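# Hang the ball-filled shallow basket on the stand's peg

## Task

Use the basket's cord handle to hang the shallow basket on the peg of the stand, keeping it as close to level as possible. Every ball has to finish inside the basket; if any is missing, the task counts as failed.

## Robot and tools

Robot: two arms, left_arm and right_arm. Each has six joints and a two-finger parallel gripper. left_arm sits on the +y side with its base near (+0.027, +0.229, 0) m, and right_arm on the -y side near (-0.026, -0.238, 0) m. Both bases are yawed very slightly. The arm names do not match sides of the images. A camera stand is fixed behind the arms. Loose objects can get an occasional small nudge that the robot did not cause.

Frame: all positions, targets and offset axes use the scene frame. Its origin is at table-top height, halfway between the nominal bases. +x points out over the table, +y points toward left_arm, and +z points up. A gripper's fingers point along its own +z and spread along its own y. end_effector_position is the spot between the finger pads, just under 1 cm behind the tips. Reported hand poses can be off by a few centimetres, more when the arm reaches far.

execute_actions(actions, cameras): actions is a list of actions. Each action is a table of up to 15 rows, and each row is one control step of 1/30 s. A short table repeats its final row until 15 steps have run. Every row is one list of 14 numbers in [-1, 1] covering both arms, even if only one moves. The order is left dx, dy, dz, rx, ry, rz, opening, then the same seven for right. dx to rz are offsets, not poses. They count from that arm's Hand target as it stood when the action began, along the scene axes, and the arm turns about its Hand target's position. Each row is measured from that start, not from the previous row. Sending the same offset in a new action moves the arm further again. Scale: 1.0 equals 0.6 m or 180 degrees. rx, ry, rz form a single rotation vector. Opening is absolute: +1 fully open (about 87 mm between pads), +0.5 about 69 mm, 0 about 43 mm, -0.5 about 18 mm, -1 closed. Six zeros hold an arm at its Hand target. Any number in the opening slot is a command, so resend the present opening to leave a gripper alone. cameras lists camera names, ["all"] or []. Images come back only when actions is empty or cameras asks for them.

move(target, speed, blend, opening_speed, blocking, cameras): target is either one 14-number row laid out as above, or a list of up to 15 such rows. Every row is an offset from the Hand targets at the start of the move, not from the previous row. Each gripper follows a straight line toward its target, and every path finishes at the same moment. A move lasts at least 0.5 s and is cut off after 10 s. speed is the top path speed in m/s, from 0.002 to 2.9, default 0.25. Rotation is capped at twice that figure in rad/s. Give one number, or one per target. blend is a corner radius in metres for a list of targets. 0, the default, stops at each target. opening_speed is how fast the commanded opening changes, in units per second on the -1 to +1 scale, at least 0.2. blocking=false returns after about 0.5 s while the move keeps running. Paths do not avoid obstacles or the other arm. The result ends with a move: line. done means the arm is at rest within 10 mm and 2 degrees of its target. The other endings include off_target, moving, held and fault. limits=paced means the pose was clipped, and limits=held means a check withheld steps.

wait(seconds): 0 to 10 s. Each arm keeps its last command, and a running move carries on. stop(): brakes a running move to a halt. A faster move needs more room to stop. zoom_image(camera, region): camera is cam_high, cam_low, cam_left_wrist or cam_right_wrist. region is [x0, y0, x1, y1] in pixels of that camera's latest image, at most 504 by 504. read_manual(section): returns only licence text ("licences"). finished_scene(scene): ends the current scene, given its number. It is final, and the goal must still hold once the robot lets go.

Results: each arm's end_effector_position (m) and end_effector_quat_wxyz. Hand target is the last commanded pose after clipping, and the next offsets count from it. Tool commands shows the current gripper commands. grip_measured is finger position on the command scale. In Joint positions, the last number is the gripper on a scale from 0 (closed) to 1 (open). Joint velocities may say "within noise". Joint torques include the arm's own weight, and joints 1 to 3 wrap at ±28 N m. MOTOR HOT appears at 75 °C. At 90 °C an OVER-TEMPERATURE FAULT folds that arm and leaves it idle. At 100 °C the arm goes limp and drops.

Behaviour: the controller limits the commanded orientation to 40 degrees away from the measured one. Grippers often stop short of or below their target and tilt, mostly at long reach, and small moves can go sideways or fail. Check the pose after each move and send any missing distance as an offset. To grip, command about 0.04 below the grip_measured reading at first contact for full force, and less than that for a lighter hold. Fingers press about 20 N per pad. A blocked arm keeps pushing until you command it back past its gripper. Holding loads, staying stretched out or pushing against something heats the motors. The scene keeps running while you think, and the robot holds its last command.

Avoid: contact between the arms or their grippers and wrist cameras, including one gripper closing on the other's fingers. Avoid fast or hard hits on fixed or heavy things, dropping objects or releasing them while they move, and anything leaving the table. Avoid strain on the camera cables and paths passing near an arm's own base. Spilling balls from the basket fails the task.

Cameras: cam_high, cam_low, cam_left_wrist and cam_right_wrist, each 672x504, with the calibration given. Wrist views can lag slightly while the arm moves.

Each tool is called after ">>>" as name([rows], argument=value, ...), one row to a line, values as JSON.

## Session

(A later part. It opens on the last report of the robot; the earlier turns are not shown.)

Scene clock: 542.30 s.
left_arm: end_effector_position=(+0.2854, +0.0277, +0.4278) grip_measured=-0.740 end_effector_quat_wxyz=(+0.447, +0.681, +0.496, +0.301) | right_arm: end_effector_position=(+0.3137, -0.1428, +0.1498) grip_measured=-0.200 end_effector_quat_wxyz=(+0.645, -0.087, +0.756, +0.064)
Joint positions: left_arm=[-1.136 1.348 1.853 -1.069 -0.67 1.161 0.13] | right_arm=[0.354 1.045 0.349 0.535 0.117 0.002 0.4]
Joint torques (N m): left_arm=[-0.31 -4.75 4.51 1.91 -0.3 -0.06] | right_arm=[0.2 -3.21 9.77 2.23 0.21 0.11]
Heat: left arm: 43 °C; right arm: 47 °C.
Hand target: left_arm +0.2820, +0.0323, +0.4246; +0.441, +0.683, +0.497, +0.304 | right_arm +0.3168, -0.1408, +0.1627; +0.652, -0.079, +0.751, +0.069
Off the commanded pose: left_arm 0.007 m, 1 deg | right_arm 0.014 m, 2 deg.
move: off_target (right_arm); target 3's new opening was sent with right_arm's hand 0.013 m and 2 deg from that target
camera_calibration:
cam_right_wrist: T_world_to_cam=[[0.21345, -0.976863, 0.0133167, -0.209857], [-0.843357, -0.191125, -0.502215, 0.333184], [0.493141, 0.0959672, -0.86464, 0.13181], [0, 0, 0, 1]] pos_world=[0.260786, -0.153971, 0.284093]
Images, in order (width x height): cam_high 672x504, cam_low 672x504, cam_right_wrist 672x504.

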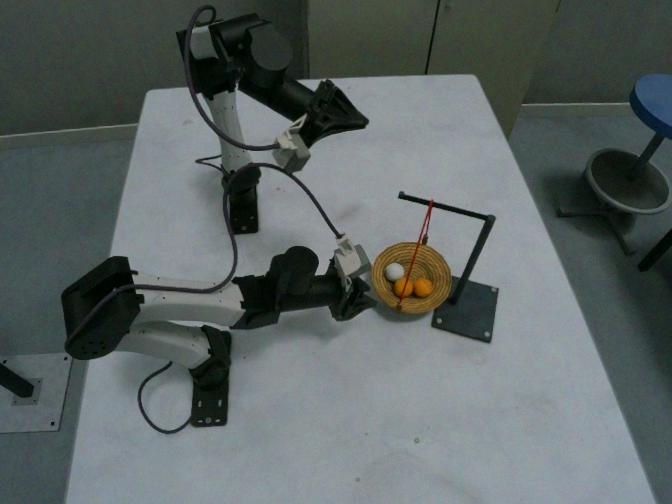

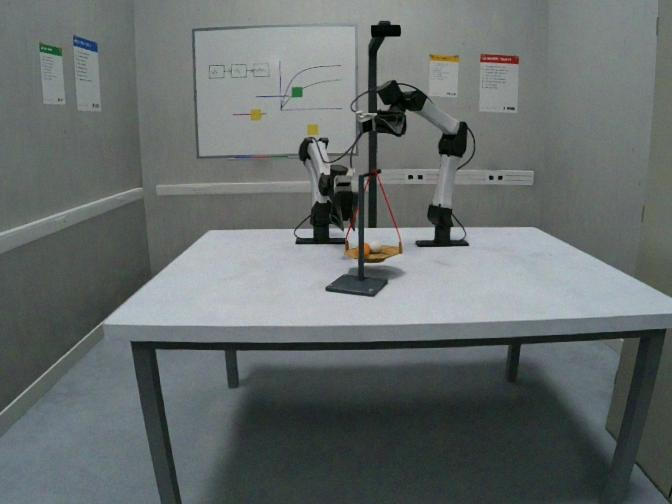

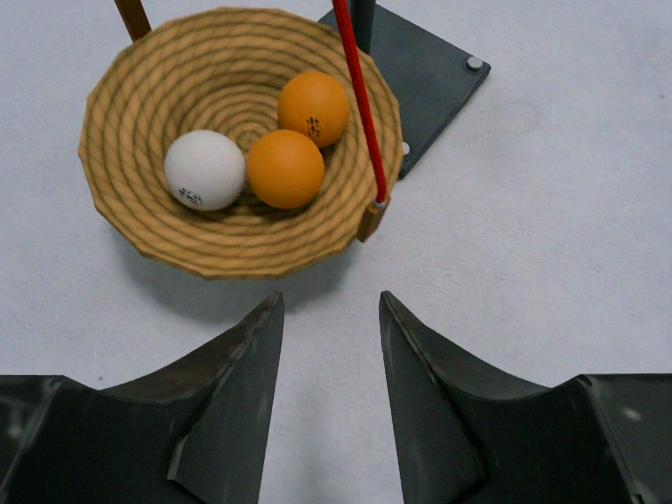

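>>> move(target=[0,0,0,0,0,0,-0.74,0.1,0.035,0.02,0,0,0,-0.2], speed=0.08, cameras=["cam_high","cam_low","cam_right_wrist"])

>>> zoom_image(camera="cam_low", region=[305, 160, 425, 280])

Scene clock: 549.57 s.
left_arm: end_effector_position=(+0.2854, +0.0278, +0.4278) grip_measured=-0.740 end_effector_quat_wxyz=(+0.447, +0.681, +0.496, +0.301) | right_arm: end_effector_position=(+0.3681, -0.1243, +0.1623) grip_measured=-0.200 end_effector_quat_wxyz=(+0.639, -0.087, +0.761, +0.062)
Joint positions: left_arm=[-1.136 1.348 1.853 -1.069 -0.671 1.16 0.13] | right_arm=[0.354 1.309 0.566 0.566 0.118 0.004 0.4]
Joint torques (N m): left_arm=[-0.32 -4.74 4.51 1.92 -0.3 -0.05] | right_arm=[0.18 -2.97 9.76 2.67 0.16 0.15]
Heat: left arm: 43 °C; right arm: 47 °C.
Hand target: left_arm +0.2821, +0.0324, +0.4246; +0.441, +0.683, +0.497, +0.304 | right_arm +0.3768, -0.1198, +0.1747; +0.652, -0.079, +0.751, +0.069
Off the commanded pose: left_arm 0.007 m, 1 deg | right_arm 0.016 m, 2 deg.
move: off_target (right_arm)
camera_calibration:
cam_right_wrist: T_world_to_cam=[[0.21195, -0.977182, 0.0138696, -0.203051], [-0.851164, -0.191553, -0.488699, 0.389535], [0.480205, 0.0917745, -0.872342, 0.119568], [0, 0, 0, 1]] pos_world=[0.317178, -0.134774, 0.297486]
Images, in order (width x height): cam_high 672x504, cam_low 672x504, cam_right_wrist 672x504.

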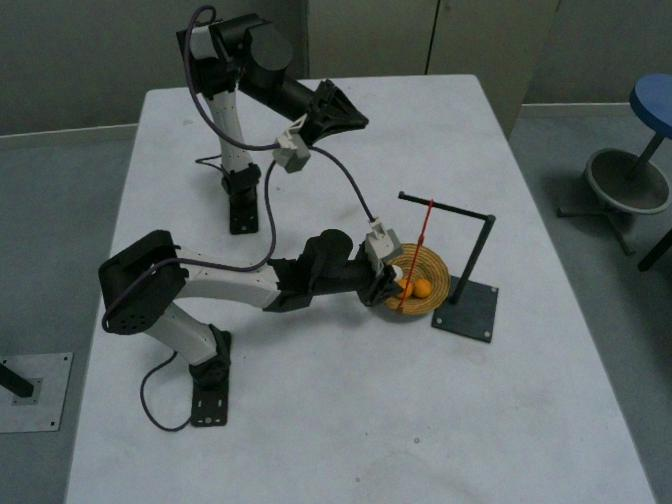

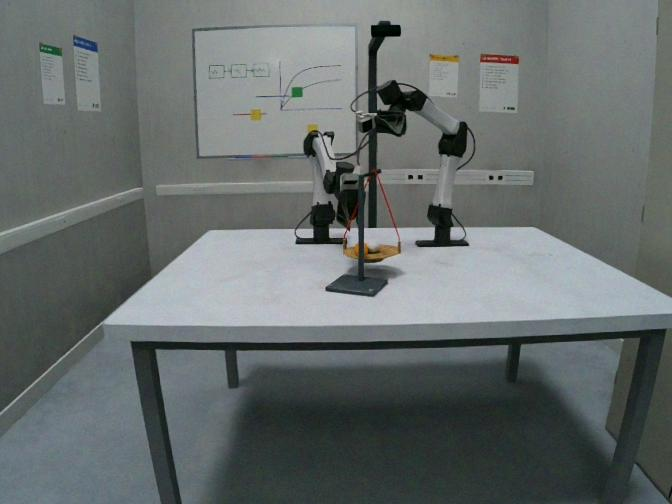

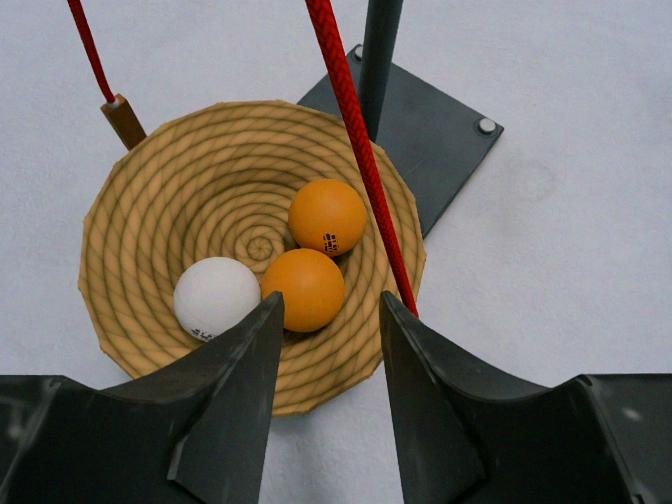

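Scaled by 4.200 from the camera's 672x504 image, which has a finer 960x720 frame.

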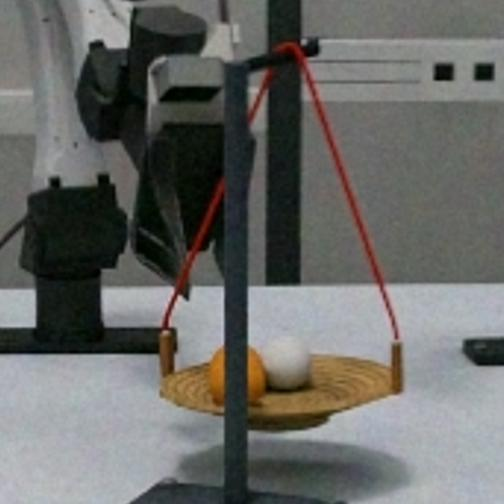

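>>> move([
  [0,0,0,0,0,0,-0.74,-0.05,-0.01,0,0,0,0,-0.2],
  [0,0,0,0,0,0,-0.74,-0.04,-0.055,0,0,0,0,-0.2],
  [0,0,0,0,0,0,-0.74,0.025,-0.04,0,0,0,0,-0.2],
], speed=0.08, cameras=["cam_high","cam_low","cam_right_wrist"])

>>> zoom_image(camera="cam_low", region=[305, 160, 425, 280])

Scene clock: 557.23 s.
left_arm: end_effector_position=(+0.2851, +0.0274, +0.4277) grip_measured=-0.740 end_effector_quat_wxyz=(+0.447, +0.681, +0.496, +0.301) | right_arm: end_effector_position=(+0.3823, -0.1461, +0.1628) grip_measured=-0.200 end_effector_quat_wxyz=(+0.639, -0.075, +0.763, +0.066)
Joint positions: left_arm=[-1.137 1.348 1.853 -1.07 -0.671 1.16 0.13] | right_arm=[0.259 1.343 0.592 0.576 0.036 0.011 0.4]
Joint torques (N m): left_arm=[-0.2 -4.75 4.49 1.92 -0.29 -0.05] | right_arm=[-0.92 -3.44 9.58 2.58 -0.03 -0.09]
Heat: left arm: 43 °C; right arm: 48 °C.
Hand target: left_arm +0.2821, +0.0324, +0.4246; +0.441, +0.683, +0.497, +0.304 | right_arm +0.3918, -0.1438, +0.1748; +0.653, -0.079, +0.751, +0.069
Off the commanded pose: left_arm 0.007 m, 1 deg | right_arm 0.015 m, 2 deg.
move: off_target (right_arm)
camera_calibration:
cam_right_wrist: T_world_to_cam=[[0.196353, -0.980503, -0.00764134, -0.218447], [-0.855952, -0.167599, -0.489138, 0.403086], [0.478321, 0.102585, -0.872173, 0.117383], [0, 0, 0, 1]] pos_world=[0.331768, -0.158672, 0.297874]
Images, in order (width x height): cam_high 672x504, cam_low 672x504, cam_right_wrist 672x504.

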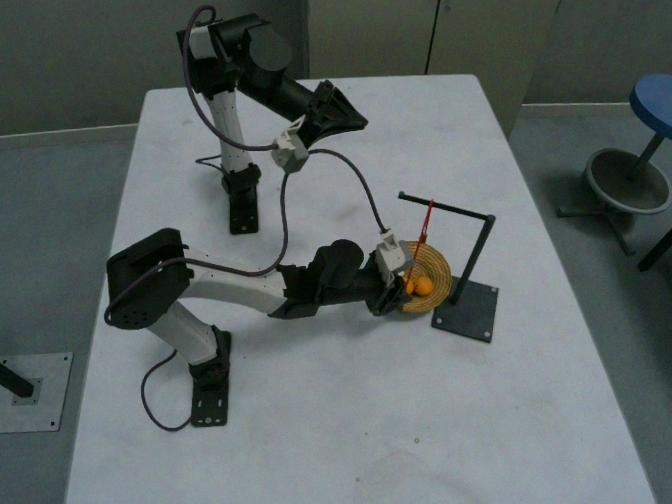

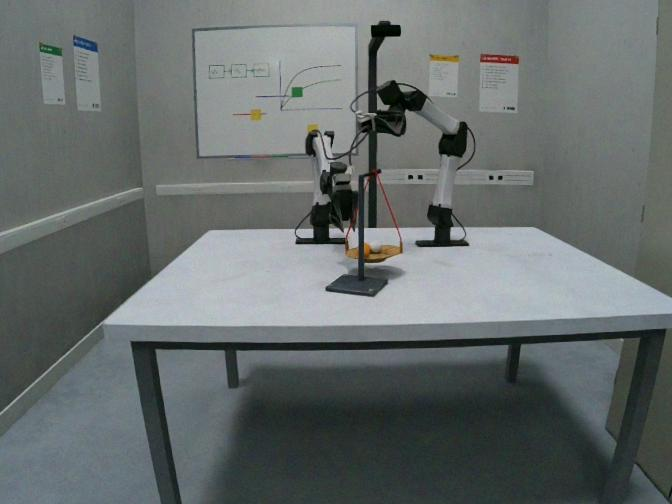

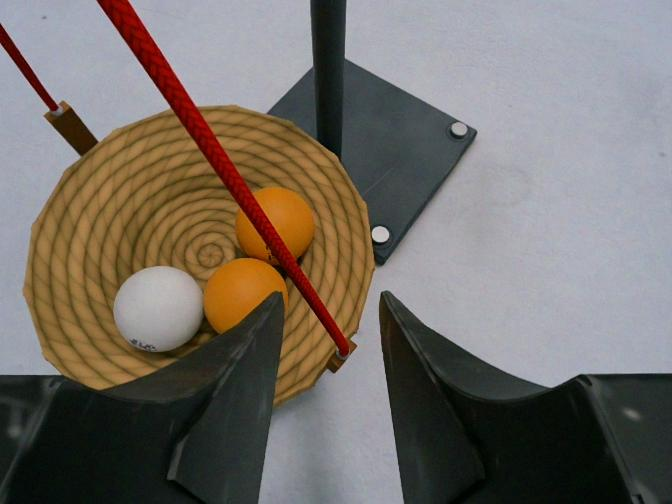

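Scaled by 4.200 from the camera's 672x504 image, which has a finer 960x720 frame.

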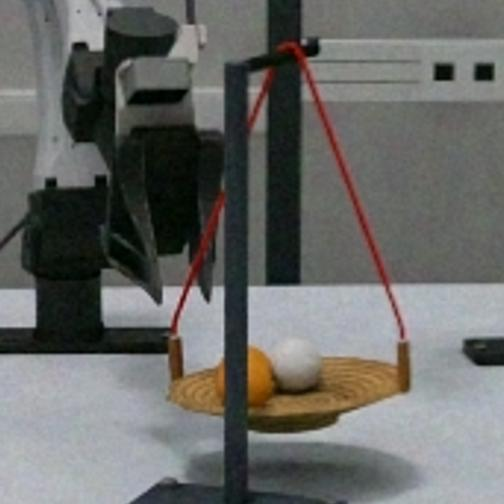

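>>> move(target=[0,0,0,0,0,0,-0.74,0.03,0.02,0,0,0,0,-0.2], speed=0.05, cameras=["cam_low","cam_right_wrist"])

>>> zoom_image(camera="cam_low", region=[305, 160, 425, 280])

Scene clock: 566.77 s.
left_arm: end_effector_position=(+0.2851, +0.0274, +0.4277) grip_measured=-0.740 end_effector_quat_wxyz=(+0.447, +0.681, +0.496, +0.301) | right_arm: end_effector_position=(+0.4005, -0.1349, +0.1639) grip_measured=-0.200 end_effector_quat_wxyz=(+0.639, -0.080, +0.762, +0.070)
Joint positions: left_arm=[-1.137 1.348 1.853 -1.07 -0.671 1.16 0.13] | right_arm=[0.275 1.428 0.661 0.593 0.039 0.011 0.4]
Joint torques (N m): left_arm=[-0.2 -4.74 4.52 1.92 -0.29 -0.05] | right_arm=[0.05 -3.78 9.83 2.71 0.2 -0.07]
Heat: left arm: 42 °C; right arm: 49 °C.
Hand target: left_arm +0.2821, +0.0324, +0.4246; +0.441, +0.683, +0.497, +0.304 | right_arm +0.4099, -0.1319, +0.1749; +0.653, -0.079, +0.750, +0.069
Off the commanded pose: left_arm 0.007 m, 1 deg | right_arm 0.015 m, 2 deg.
move: off_target (right_arm)
camera_calibration:
cam_right_wrist: T_world_to_cam=[[0.209188, -0.977849, -0.00717362, -0.215831], [-0.852905, -0.178861, -0.490471, 0.418516], [0.478323, 0.108719, -0.871428, 0.109192], [0, 0, 0, 1]] pos_world=[0.349875, -0.148065, 0.298874]
Images, in order (width x height): cam_low 672x504, cam_right_wrist 672x504.

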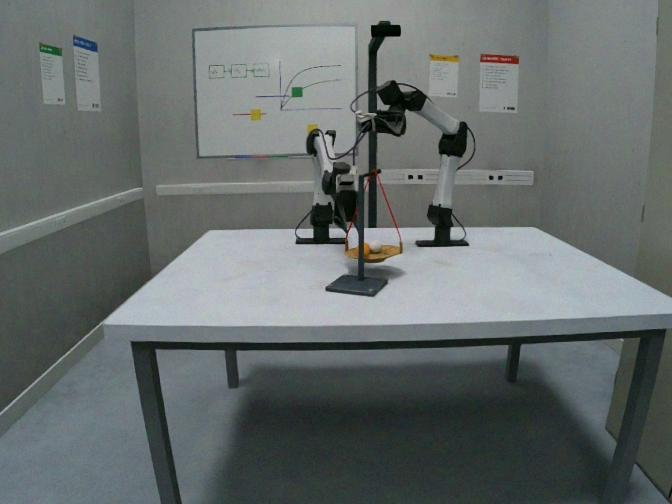

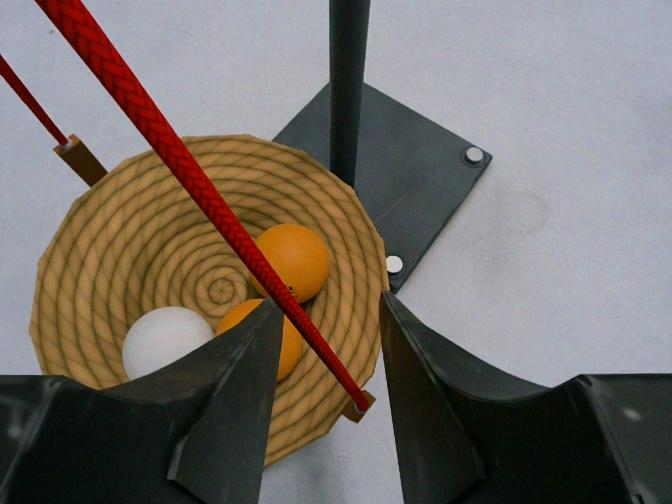

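Scaled by 4.200 from the camera's 672x504 image, which has a finer 960x720 frame.

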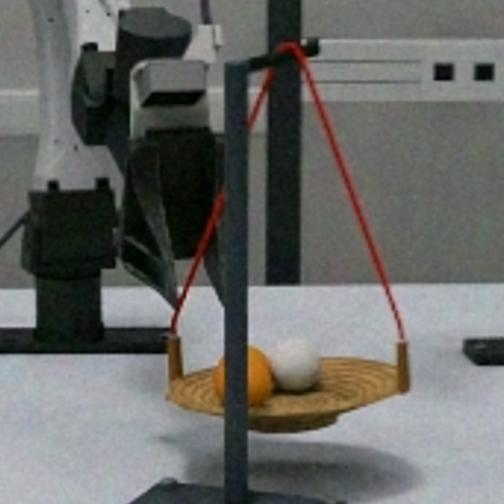

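>>> move(target=[0,0,0,0,0,0,-0.74,-0.012,-0.014,0,0,0,0,-0.2], speed=0.04, cameras=[])

>>> move(target=[0,0,0,0,0,0,-0.74,0,0,0,0,0,0,-1], speed=0.04, opening_speed=0.5, cameras=["cam_low","cam_right_wrist"])

>>> zoom_image(camera="cam_low", region=[305, 160, 425, 280])

Scene clock: 581.43 s.
left_arm: end_effector_position=(+0.2851, +0.0274, +0.4277) grip_measured=-0.740 end_effector_quat_wxyz=(+0.447, +0.681, +0.496, +0.301) | right_arm: end_effector_position=(+0.4018, -0.1403, +0.1640) grip_measured=-0.200 end_effector_quat_wxyz=(+0.640, -0.075, +0.762, +0.066)
Joint positions: left_arm=[-1.137 1.348 1.853 -1.07 -0.671 1.16 0.13] | right_arm=[0.263 1.428 0.661 0.594 0.039 0.011 0.4]
Joint torques (N m): left_arm=[-0.23 -4.74 4.51 1.92 -0.29 -0.05] | right_arm=[-0.91 -6.52 6.94 2.61 -0.06 -0.06]
Heat: left arm: 42 °C; right arm: 50 °C.
Hand target: left_arm +0.2821, +0.0324, +0.4246; +0.441, +0.683, +0.497, +0.304 | right_arm +0.4026, -0.1402, +0.1749; +0.653, -0.079, +0.750, +0.069
Off the commanded pose: left_arm 0.007 m, 1 deg | right_arm 0.011 m, 2 deg.
move: off_target (right_arm)
No camera images: "cameras" was empty.

Scene clock: 583.23 s.
left_arm: end_effector_position=(+0.2851, +0.0274, +0.4277) grip_measured=-0.740 end_effector_quat_wxyz=(+0.447, +0.681, +0.496, +0.301) | right_arm: end_effector_position=(+0.4018, -0.1401, +0.1640) grip_measured=-0.970 end_effector_quat_wxyz=(+0.640, -0.075, +0.762, +0.066)
Joint positions: left_arm=[-1.137 1.348 1.853 -1.07 -0.671 1.16 0.13] | right_arm=[0.263 1.428 0.661 0.594 0.038 0.011 0.015]
Joint torques (N m): left_arm=[-0.2 -4.75 4.52 1.92 -0.29 -0.05] | right_arm=[-0.96 -6.74 6.74 2.52 -0.01 -0.05]
Heat: left arm: 42 °C; right arm: 50 °C.
Hand target: left_arm +0.2821, +0.0324, +0.4246; +0.441, +0.683, +0.497, +0.304 | right_arm +0.4026, -0.1402, +0.1749; +0.653, -0.079, +0.750, +0.069
Off the commanded pose: left_arm 0.007 m, 1 deg | right_arm 0.011 m, 2 deg.
move: off_target (right_arm)
camera_calibration:
cam_right_wrist: T_world_to_cam=[[0.197895, -0.980196, -0.007334, -0.217009], [-0.854766, -0.1689, -0.490763, 0.42092], [0.479806, 0.103389, -0.871262, 0.107883], [0, 0, 0, 1]] pos_world=[0.35097, -0.152771, 0.298975]
Images, in order (width x height): cam_low 672x504, cam_right_wrist 672x504.

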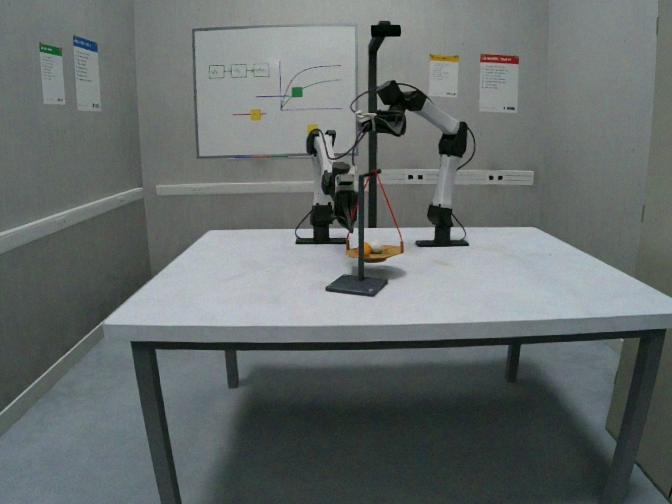

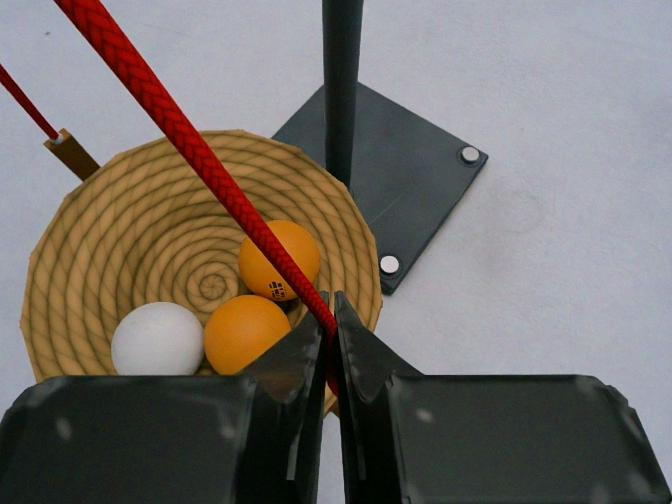

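Scaled by 4.200 from the camera's 672x504 image, which has a finer 960x720 frame.

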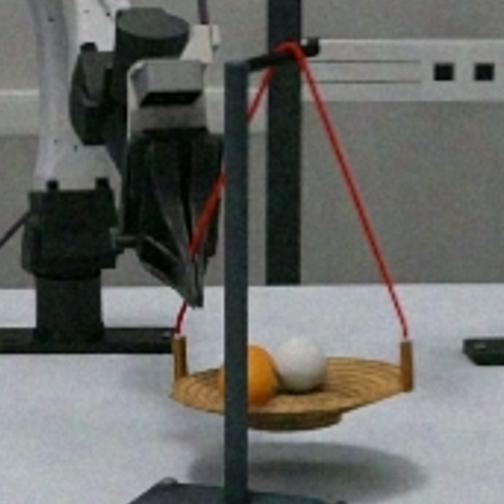

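>>> move(target=[0,0,0,0,0,0,-0.74,0.005,0.007,0.016,0,0,0,-1], speed=0.03, cameras=["cam_low","cam_right_wrist"])

>>> zoom_image(camera="cam_low", region=[305, 160, 425, 280])

Scene clock: 588.80 s.
left_arm: end_effector_position=(+0.2851, +0.0274, +0.4277) grip_measured=-0.740 end_effector_quat_wxyz=(+0.447, +0.681, +0.496, +0.301) | right_arm: end_effector_position=(+0.4020, -0.1390, +0.1645) grip_measured=-0.970 end_effector_quat_wxyz=(+0.638, -0.076, +0.763, +0.067)
Joint positions: left_arm=[-1.137 1.348 1.853 -1.07 -0.671 1.16 0.13] | right_arm=[0.265 1.428 0.668 0.583 0.038 0.011 0.015]
Joint torques (N m): left_arm=[-0.2 -4.74 4.49 1.92 -0.29 -0.05] | right_arm=[-0.05 -7.13 9.7 2.3 0.05 -0.06]
Heat: left arm: 42 °C; right arm: 51 °C.
Hand target: left_arm +0.2821, +0.0324, +0.4246; +0.441, +0.683, +0.497, +0.304 | right_arm +0.4056, -0.1360, +0.1844; +0.652, -0.079, +0.751, +0.069
Off the commanded pose: left_arm 0.007 m, 1 deg | right_arm 0.021 m, 2 deg.
move: off_target (right_arm)
camera_calibration:
cam_right_wrist: T_world_to_cam=[[0.200183, -0.979732, -0.00720154, -0.216759], [-0.856308, -0.171383, -0.4872, 0.421247], [0.476091, 0.103696, -0.873261, 0.109935], [0, 0, 0, 1]] pos_world=[0.351769, -0.151571, 0.299673]
Images, in order (width x height): cam_low 672x504, cam_right_wrist 672x504.

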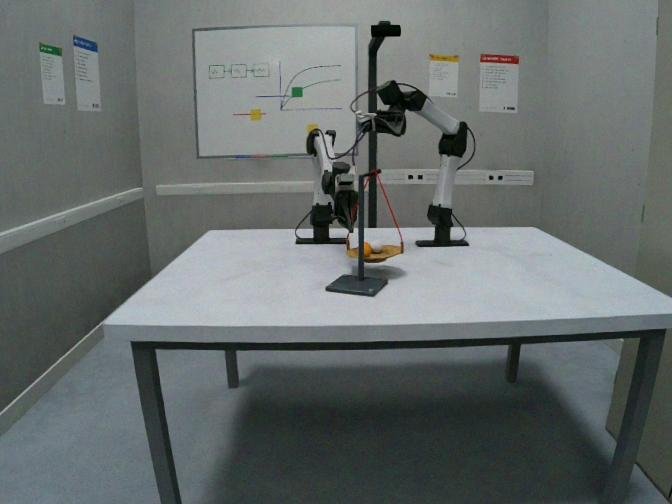

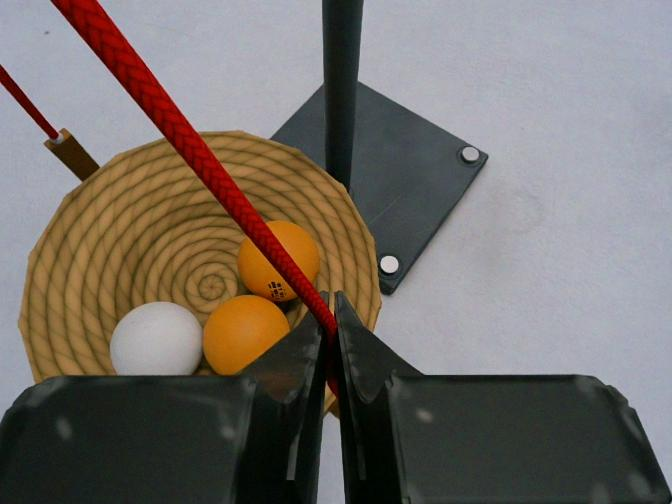

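Scaled by 4.200 from the camera's 672x504 image, which has a finer 960x720 frame.

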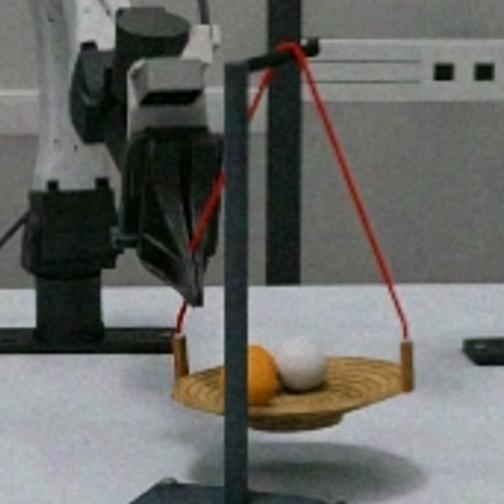

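>>> move(target=[0,0,0,0,0,0,-0.74,0.003,0.003,0.018,0,0,0,-1], speed=0.03, cameras=["cam_low","cam_right_wrist"])

>>> zoom_image(camera="cam_low", region=[305, 160, 425, 280])

Scene clock: 596.63 s.
left_arm: end_effector_position=(+0.2851, +0.0274, +0.4277) grip_measured=-0.740 end_effector_quat_wxyz=(+0.447, +0.681, +0.496, +0.301) | right_arm: end_effector_position=(+0.4047, -0.1362, +0.1693) grip_measured=-0.970 end_effector_quat_wxyz=(+0.633, -0.079, +0.767, +0.067)
Joint positions: left_arm=[-1.137 1.348 1.853 -1.07 -0.671 1.16 0.13] | right_arm=[0.27 1.428 0.704 0.533 0.038 0.011 0.015]
Joint torques (N m): left_arm=[-0.2 -4.75 4.52 1.92 -0.3 -0.05] | right_arm=[-0.06 -8.21 9.87 2.29 0.14 -0.03]
Heat: left arm: 43 °C; right arm: 49 °C.
Hand target: left_arm +0.2821, +0.0324, +0.4246; +0.441, +0.683, +0.497, +0.304 | right_arm +0.4074, -0.1342, +0.1953; +0.653, -0.079, +0.750, +0.069
Off the commanded pose: left_arm 0.007 m, 1 deg | right_arm 0.026 m, 3 deg.
move: off_target (right_arm)
camera_calibration:
cam_right_wrist: T_world_to_cam=[[0.204592, -0.978825, -0.00666639, -0.216376], [-0.861779, -0.17689, -0.475444, 0.425813], [0.464197, 0.103017, -0.879721, 0.1184], [0, 0, 0, 1]] pos_world=[0.356264, -0.14867, 0.305167]
Images, in order (width x height): cam_low 672x504, cam_right_wrist 672x504.

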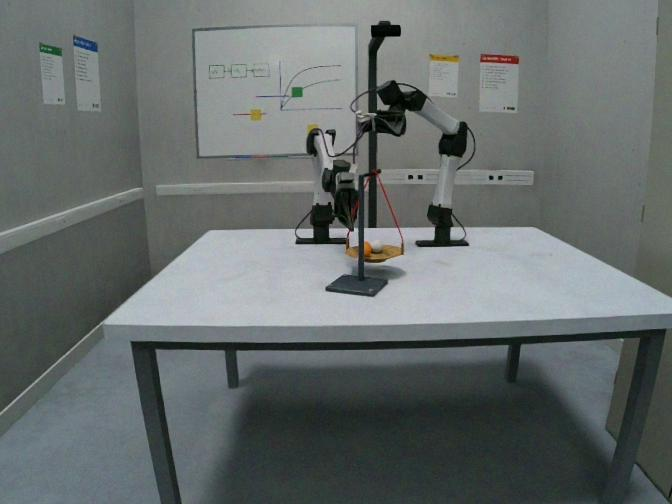

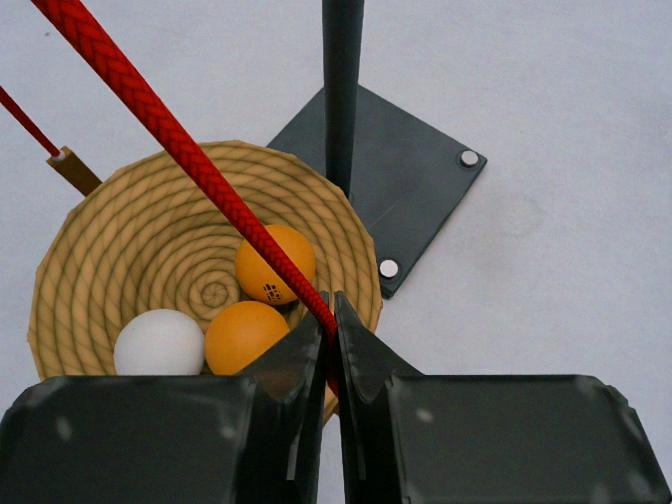

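Scaled by 4.200 from the camera's 672x504 image, which has a finer 960x720 frame.

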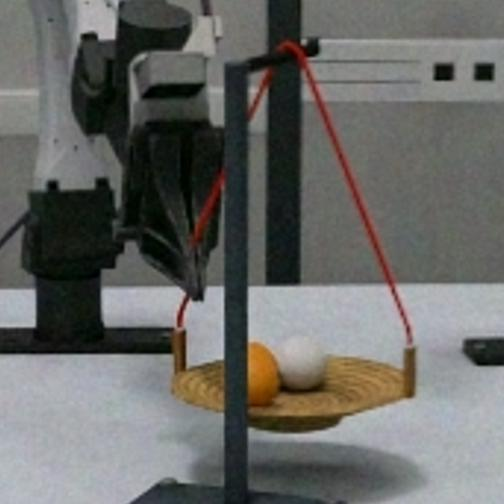

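>>> move(target=[0,0,0,0,0,0,-0.74,0.002,0.003,0.008,0,0,0,-1], speed=0.03, cameras=["cam_low"])

>>> zoom_image(camera="cam_low", region=[305, 160, 425, 280])

Scene clock: 600.87 s.
left_arm: end_effector_position=(+0.2851, +0.0274, +0.4277) grip_measured=-0.740 end_effector_quat_wxyz=(+0.447, +0.681, +0.496, +0.301) | right_arm: end_effector_position=(+0.4054, -0.1348, +0.1738) grip_measured=-0.970 end_effector_quat_wxyz=(+0.632, -0.080, +0.768, +0.068)
Joint positions: left_arm=[-1.137 1.348 1.853 -1.07 -0.671 1.16 0.13] | right_arm=[0.273 1.422 0.722 0.507 0.04 0.011 0.015]
Joint torques (N m): left_arm=[-0.2 -4.75 4.51 1.92 -0.29 -0.05] | right_arm=[0.06 -8.01 9.85 2.35 0.14 -0.02]
Heat: left arm: 43 °C; right arm: 50 °C.
Hand target: left_arm +0.2821, +0.0324, +0.4246; +0.441, +0.683, +0.497, +0.304 | right_arm +0.4086, -0.1324, +0.1999; +0.652, -0.079, +0.751, +0.069
Off the commanded pose: left_arm 0.007 m, 1 deg | right_arm 0.027 m, 3 deg.
move: off_target (right_arm)
Images, in order (width x height): cam_low 672x504.

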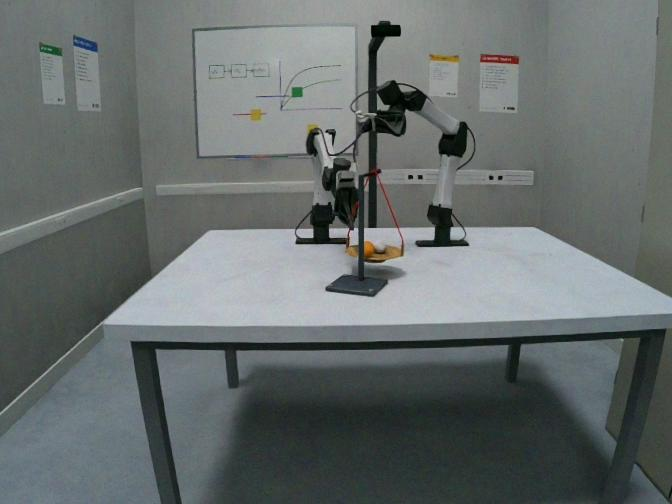

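Scaled by 4.200 from the camera's 672x504 image, which has a finer 960x720 frame.

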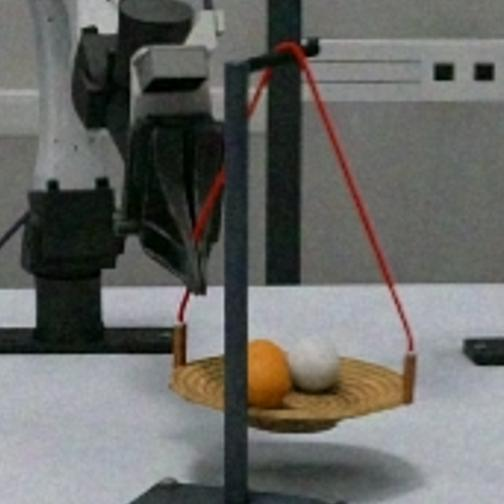

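>>> move(target=[0,0,0,0,0,0,-0.74,0,0,-0.02,0,0,0,-0.4], speed=0.05, opening_speed=0.5, cameras=["cam_low","cam_right_wrist"])

>>> zoom_image(camera="cam_low", region=[305, 160, 425, 280])

Scene clock: 605.60 s.
left_arm: end_effector_position=(+0.2851, +0.0274, +0.4277) grip_measured=-0.740 end_effector_quat_wxyz=(+0.447, +0.681, +0.496, +0.301) | right_arm: end_effector_position=(+0.4071, -0.1343, +0.1788) grip_measured=-0.400 end_effector_quat_wxyz=(+0.640, -0.079, +0.761, +0.069)
Joint positions: left_arm=[-1.137 1.348 1.853 -1.07 -0.671 1.16 0.13] | right_arm=[0.273 1.422 0.722 0.528 0.04 0.011 0.3]
Joint torques (N m): left_arm=[-0.21 -4.75 4.49 1.92 -0.3 -0.05] | right_arm=[-0.12 -5.94 7.09 2.76 0.13 -0.04]
Heat: left arm: 43 °C; right arm: 50 °C.
Hand target: left_arm +0.2821, +0.0324, +0.4246; +0.441, +0.683, +0.497, +0.304 | right_arm +0.4086, -0.1324, +0.1879; +0.652, -0.079, +0.751, +0.069
Off the commanded pose: left_arm 0.007 m, 1 deg | right_arm 0.009 m, 2 deg.
move: done
camera_calibration:
cam_right_wrist: T_world_to_cam=[[0.206568, -0.978406, -0.00713097, -0.215542], [-0.852802, -0.176467, -0.491516, 0.432052], [0.479644, 0.107613, -0.870839, 0.118221], [0, 0, 0, 1]] pos_world=[0.356275, -0.147366, 0.313775]
Images, in order (width x height): cam_low 672x504, cam_right_wrist 672x504.

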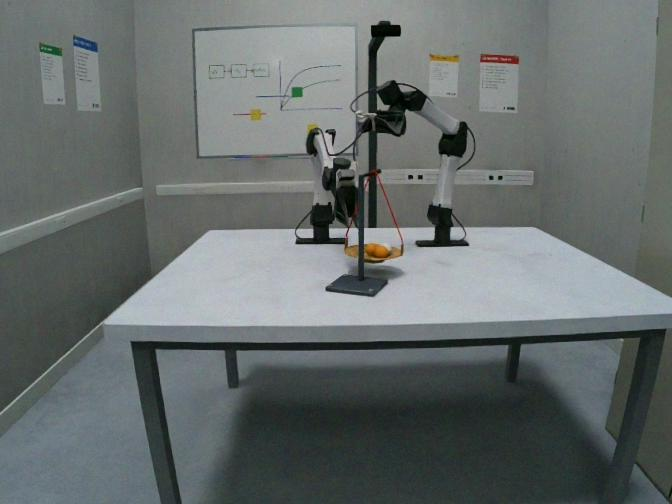

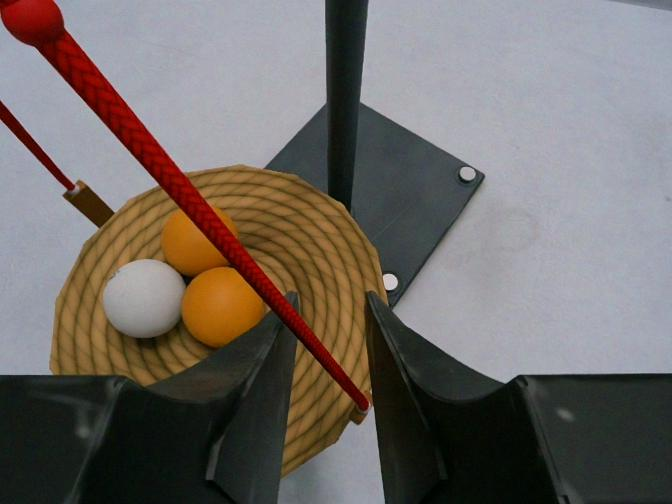

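Scaled by 4.200 from the camera's 672x504 image, which has a finer 960x720 frame.

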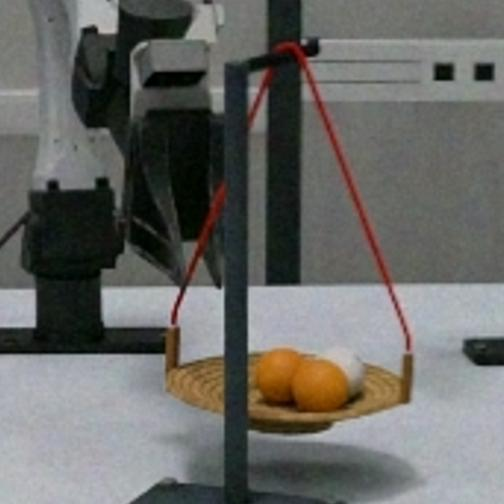

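>>> move([
  [0,0,0,0,0,0,-0.74,-0.06,-0.012,0,0,0,0,-0.4],
  [0,0,0,0,0,0,-0.74,-0.16,-0.05,0,0,0,0,-0.4],
], speed=0.08, blend=0.01, cameras=["cam_high","cam_low","cam_right_wrist"])

>>> zoom_image(camera="cam_low", region=[325, 160, 425, 280])

>>> zoom_image(camera="cam_high", region=[350, 170, 510, 330])

Scene clock: 615.90 s.
left_arm: end_effector_position=(+0.2842, +0.0267, +0.4273) grip_measured=-0.740 end_effector_quat_wxyz=(+0.447, +0.683, +0.494, +0.300) | right_arm: end_effector_position=(+0.3175, -0.1613, +0.1967) grip_measured=-0.400 end_effector_quat_wxyz=(+0.661, -0.073, +0.744, +0.069)
Joint positions: left_arm=[-1.141 1.348 1.853 -1.072 -0.671 1.16 0.13] | right_arm=[0.259 0.939 0.461 0.361 0.034 0.011 0.3]
Joint torques (N m): left_arm=[0.1 -4.74 4.52 1.94 -0.29 -0.05] | right_arm=[-1.03 -3.07 5.67 2.23 -0.04 -0.11]
Heat: left arm: 43 °C; right arm: 50 °C.
Hand target: left_arm +0.2820, +0.0324, +0.4246; +0.441, +0.683, +0.497, +0.304 | right_arm +0.3126, -0.1624, +0.1879; +0.652, -0.079, +0.751, +0.069
Off the commanded pose: left_arm 0.007 m, 1 deg | right_arm 0.010 m, 1 deg.
move: done
camera_calibration:
cam_right_wrist: T_world_to_cam=[[0.198707, -0.980007, -0.0100859, -0.220481], [-0.826526, -0.162039, -0.539071, 0.363004], [0.526659, 0.115454, -0.8422, 0.160341], [0, 0, 0, 1]] pos_world=[0.259398, -0.175764, 0.3285]
Images, in order (width x height): cam_high 672x504, cam_low 672x504, cam_right_wrist 672x504.

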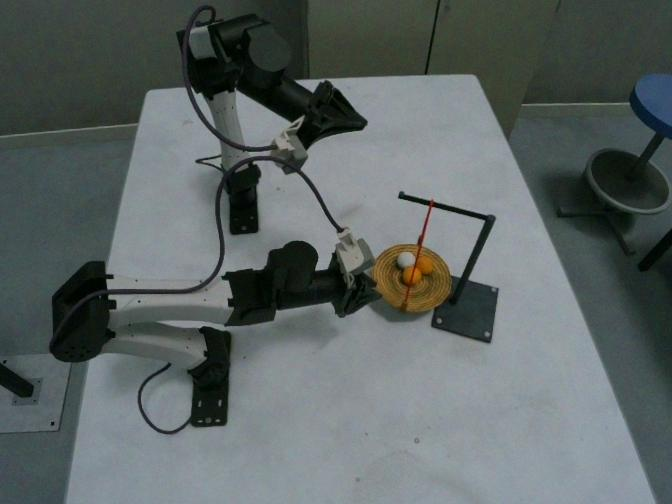

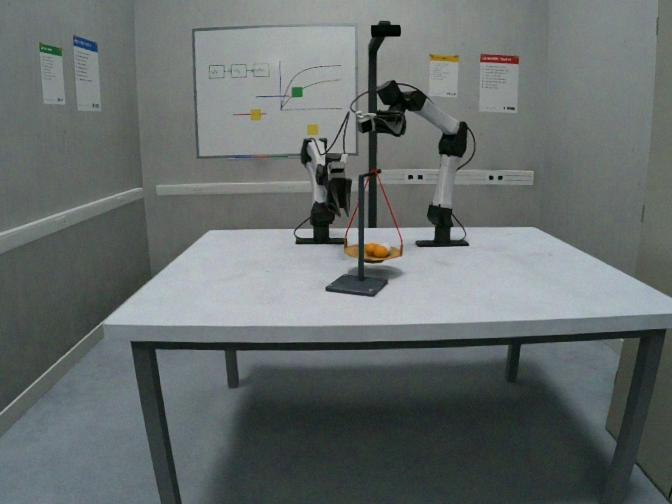

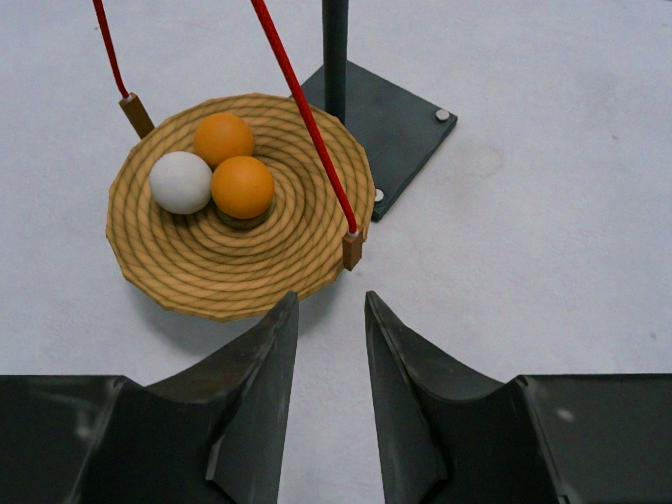

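Scaled by 4.200 from the camera's 672x504 image, which has a finer 960x720 frame.

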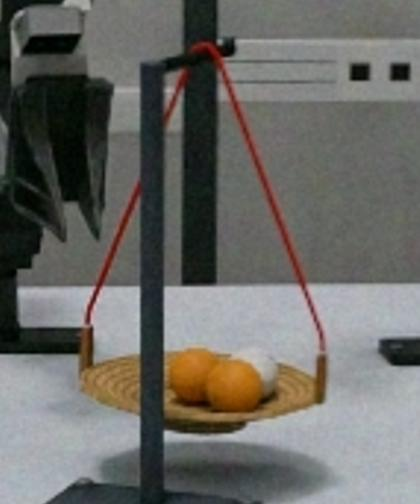

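Scaled by 3.150 from the camera's 672x504 image, which has a finer 960x720 frame.

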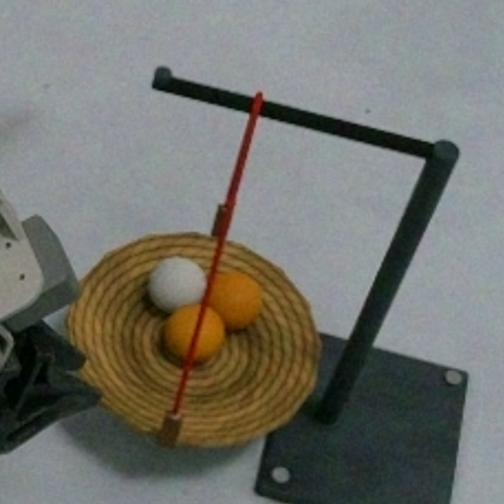

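>>> finished_scene(scene=1)

The scene is finished: the task was done.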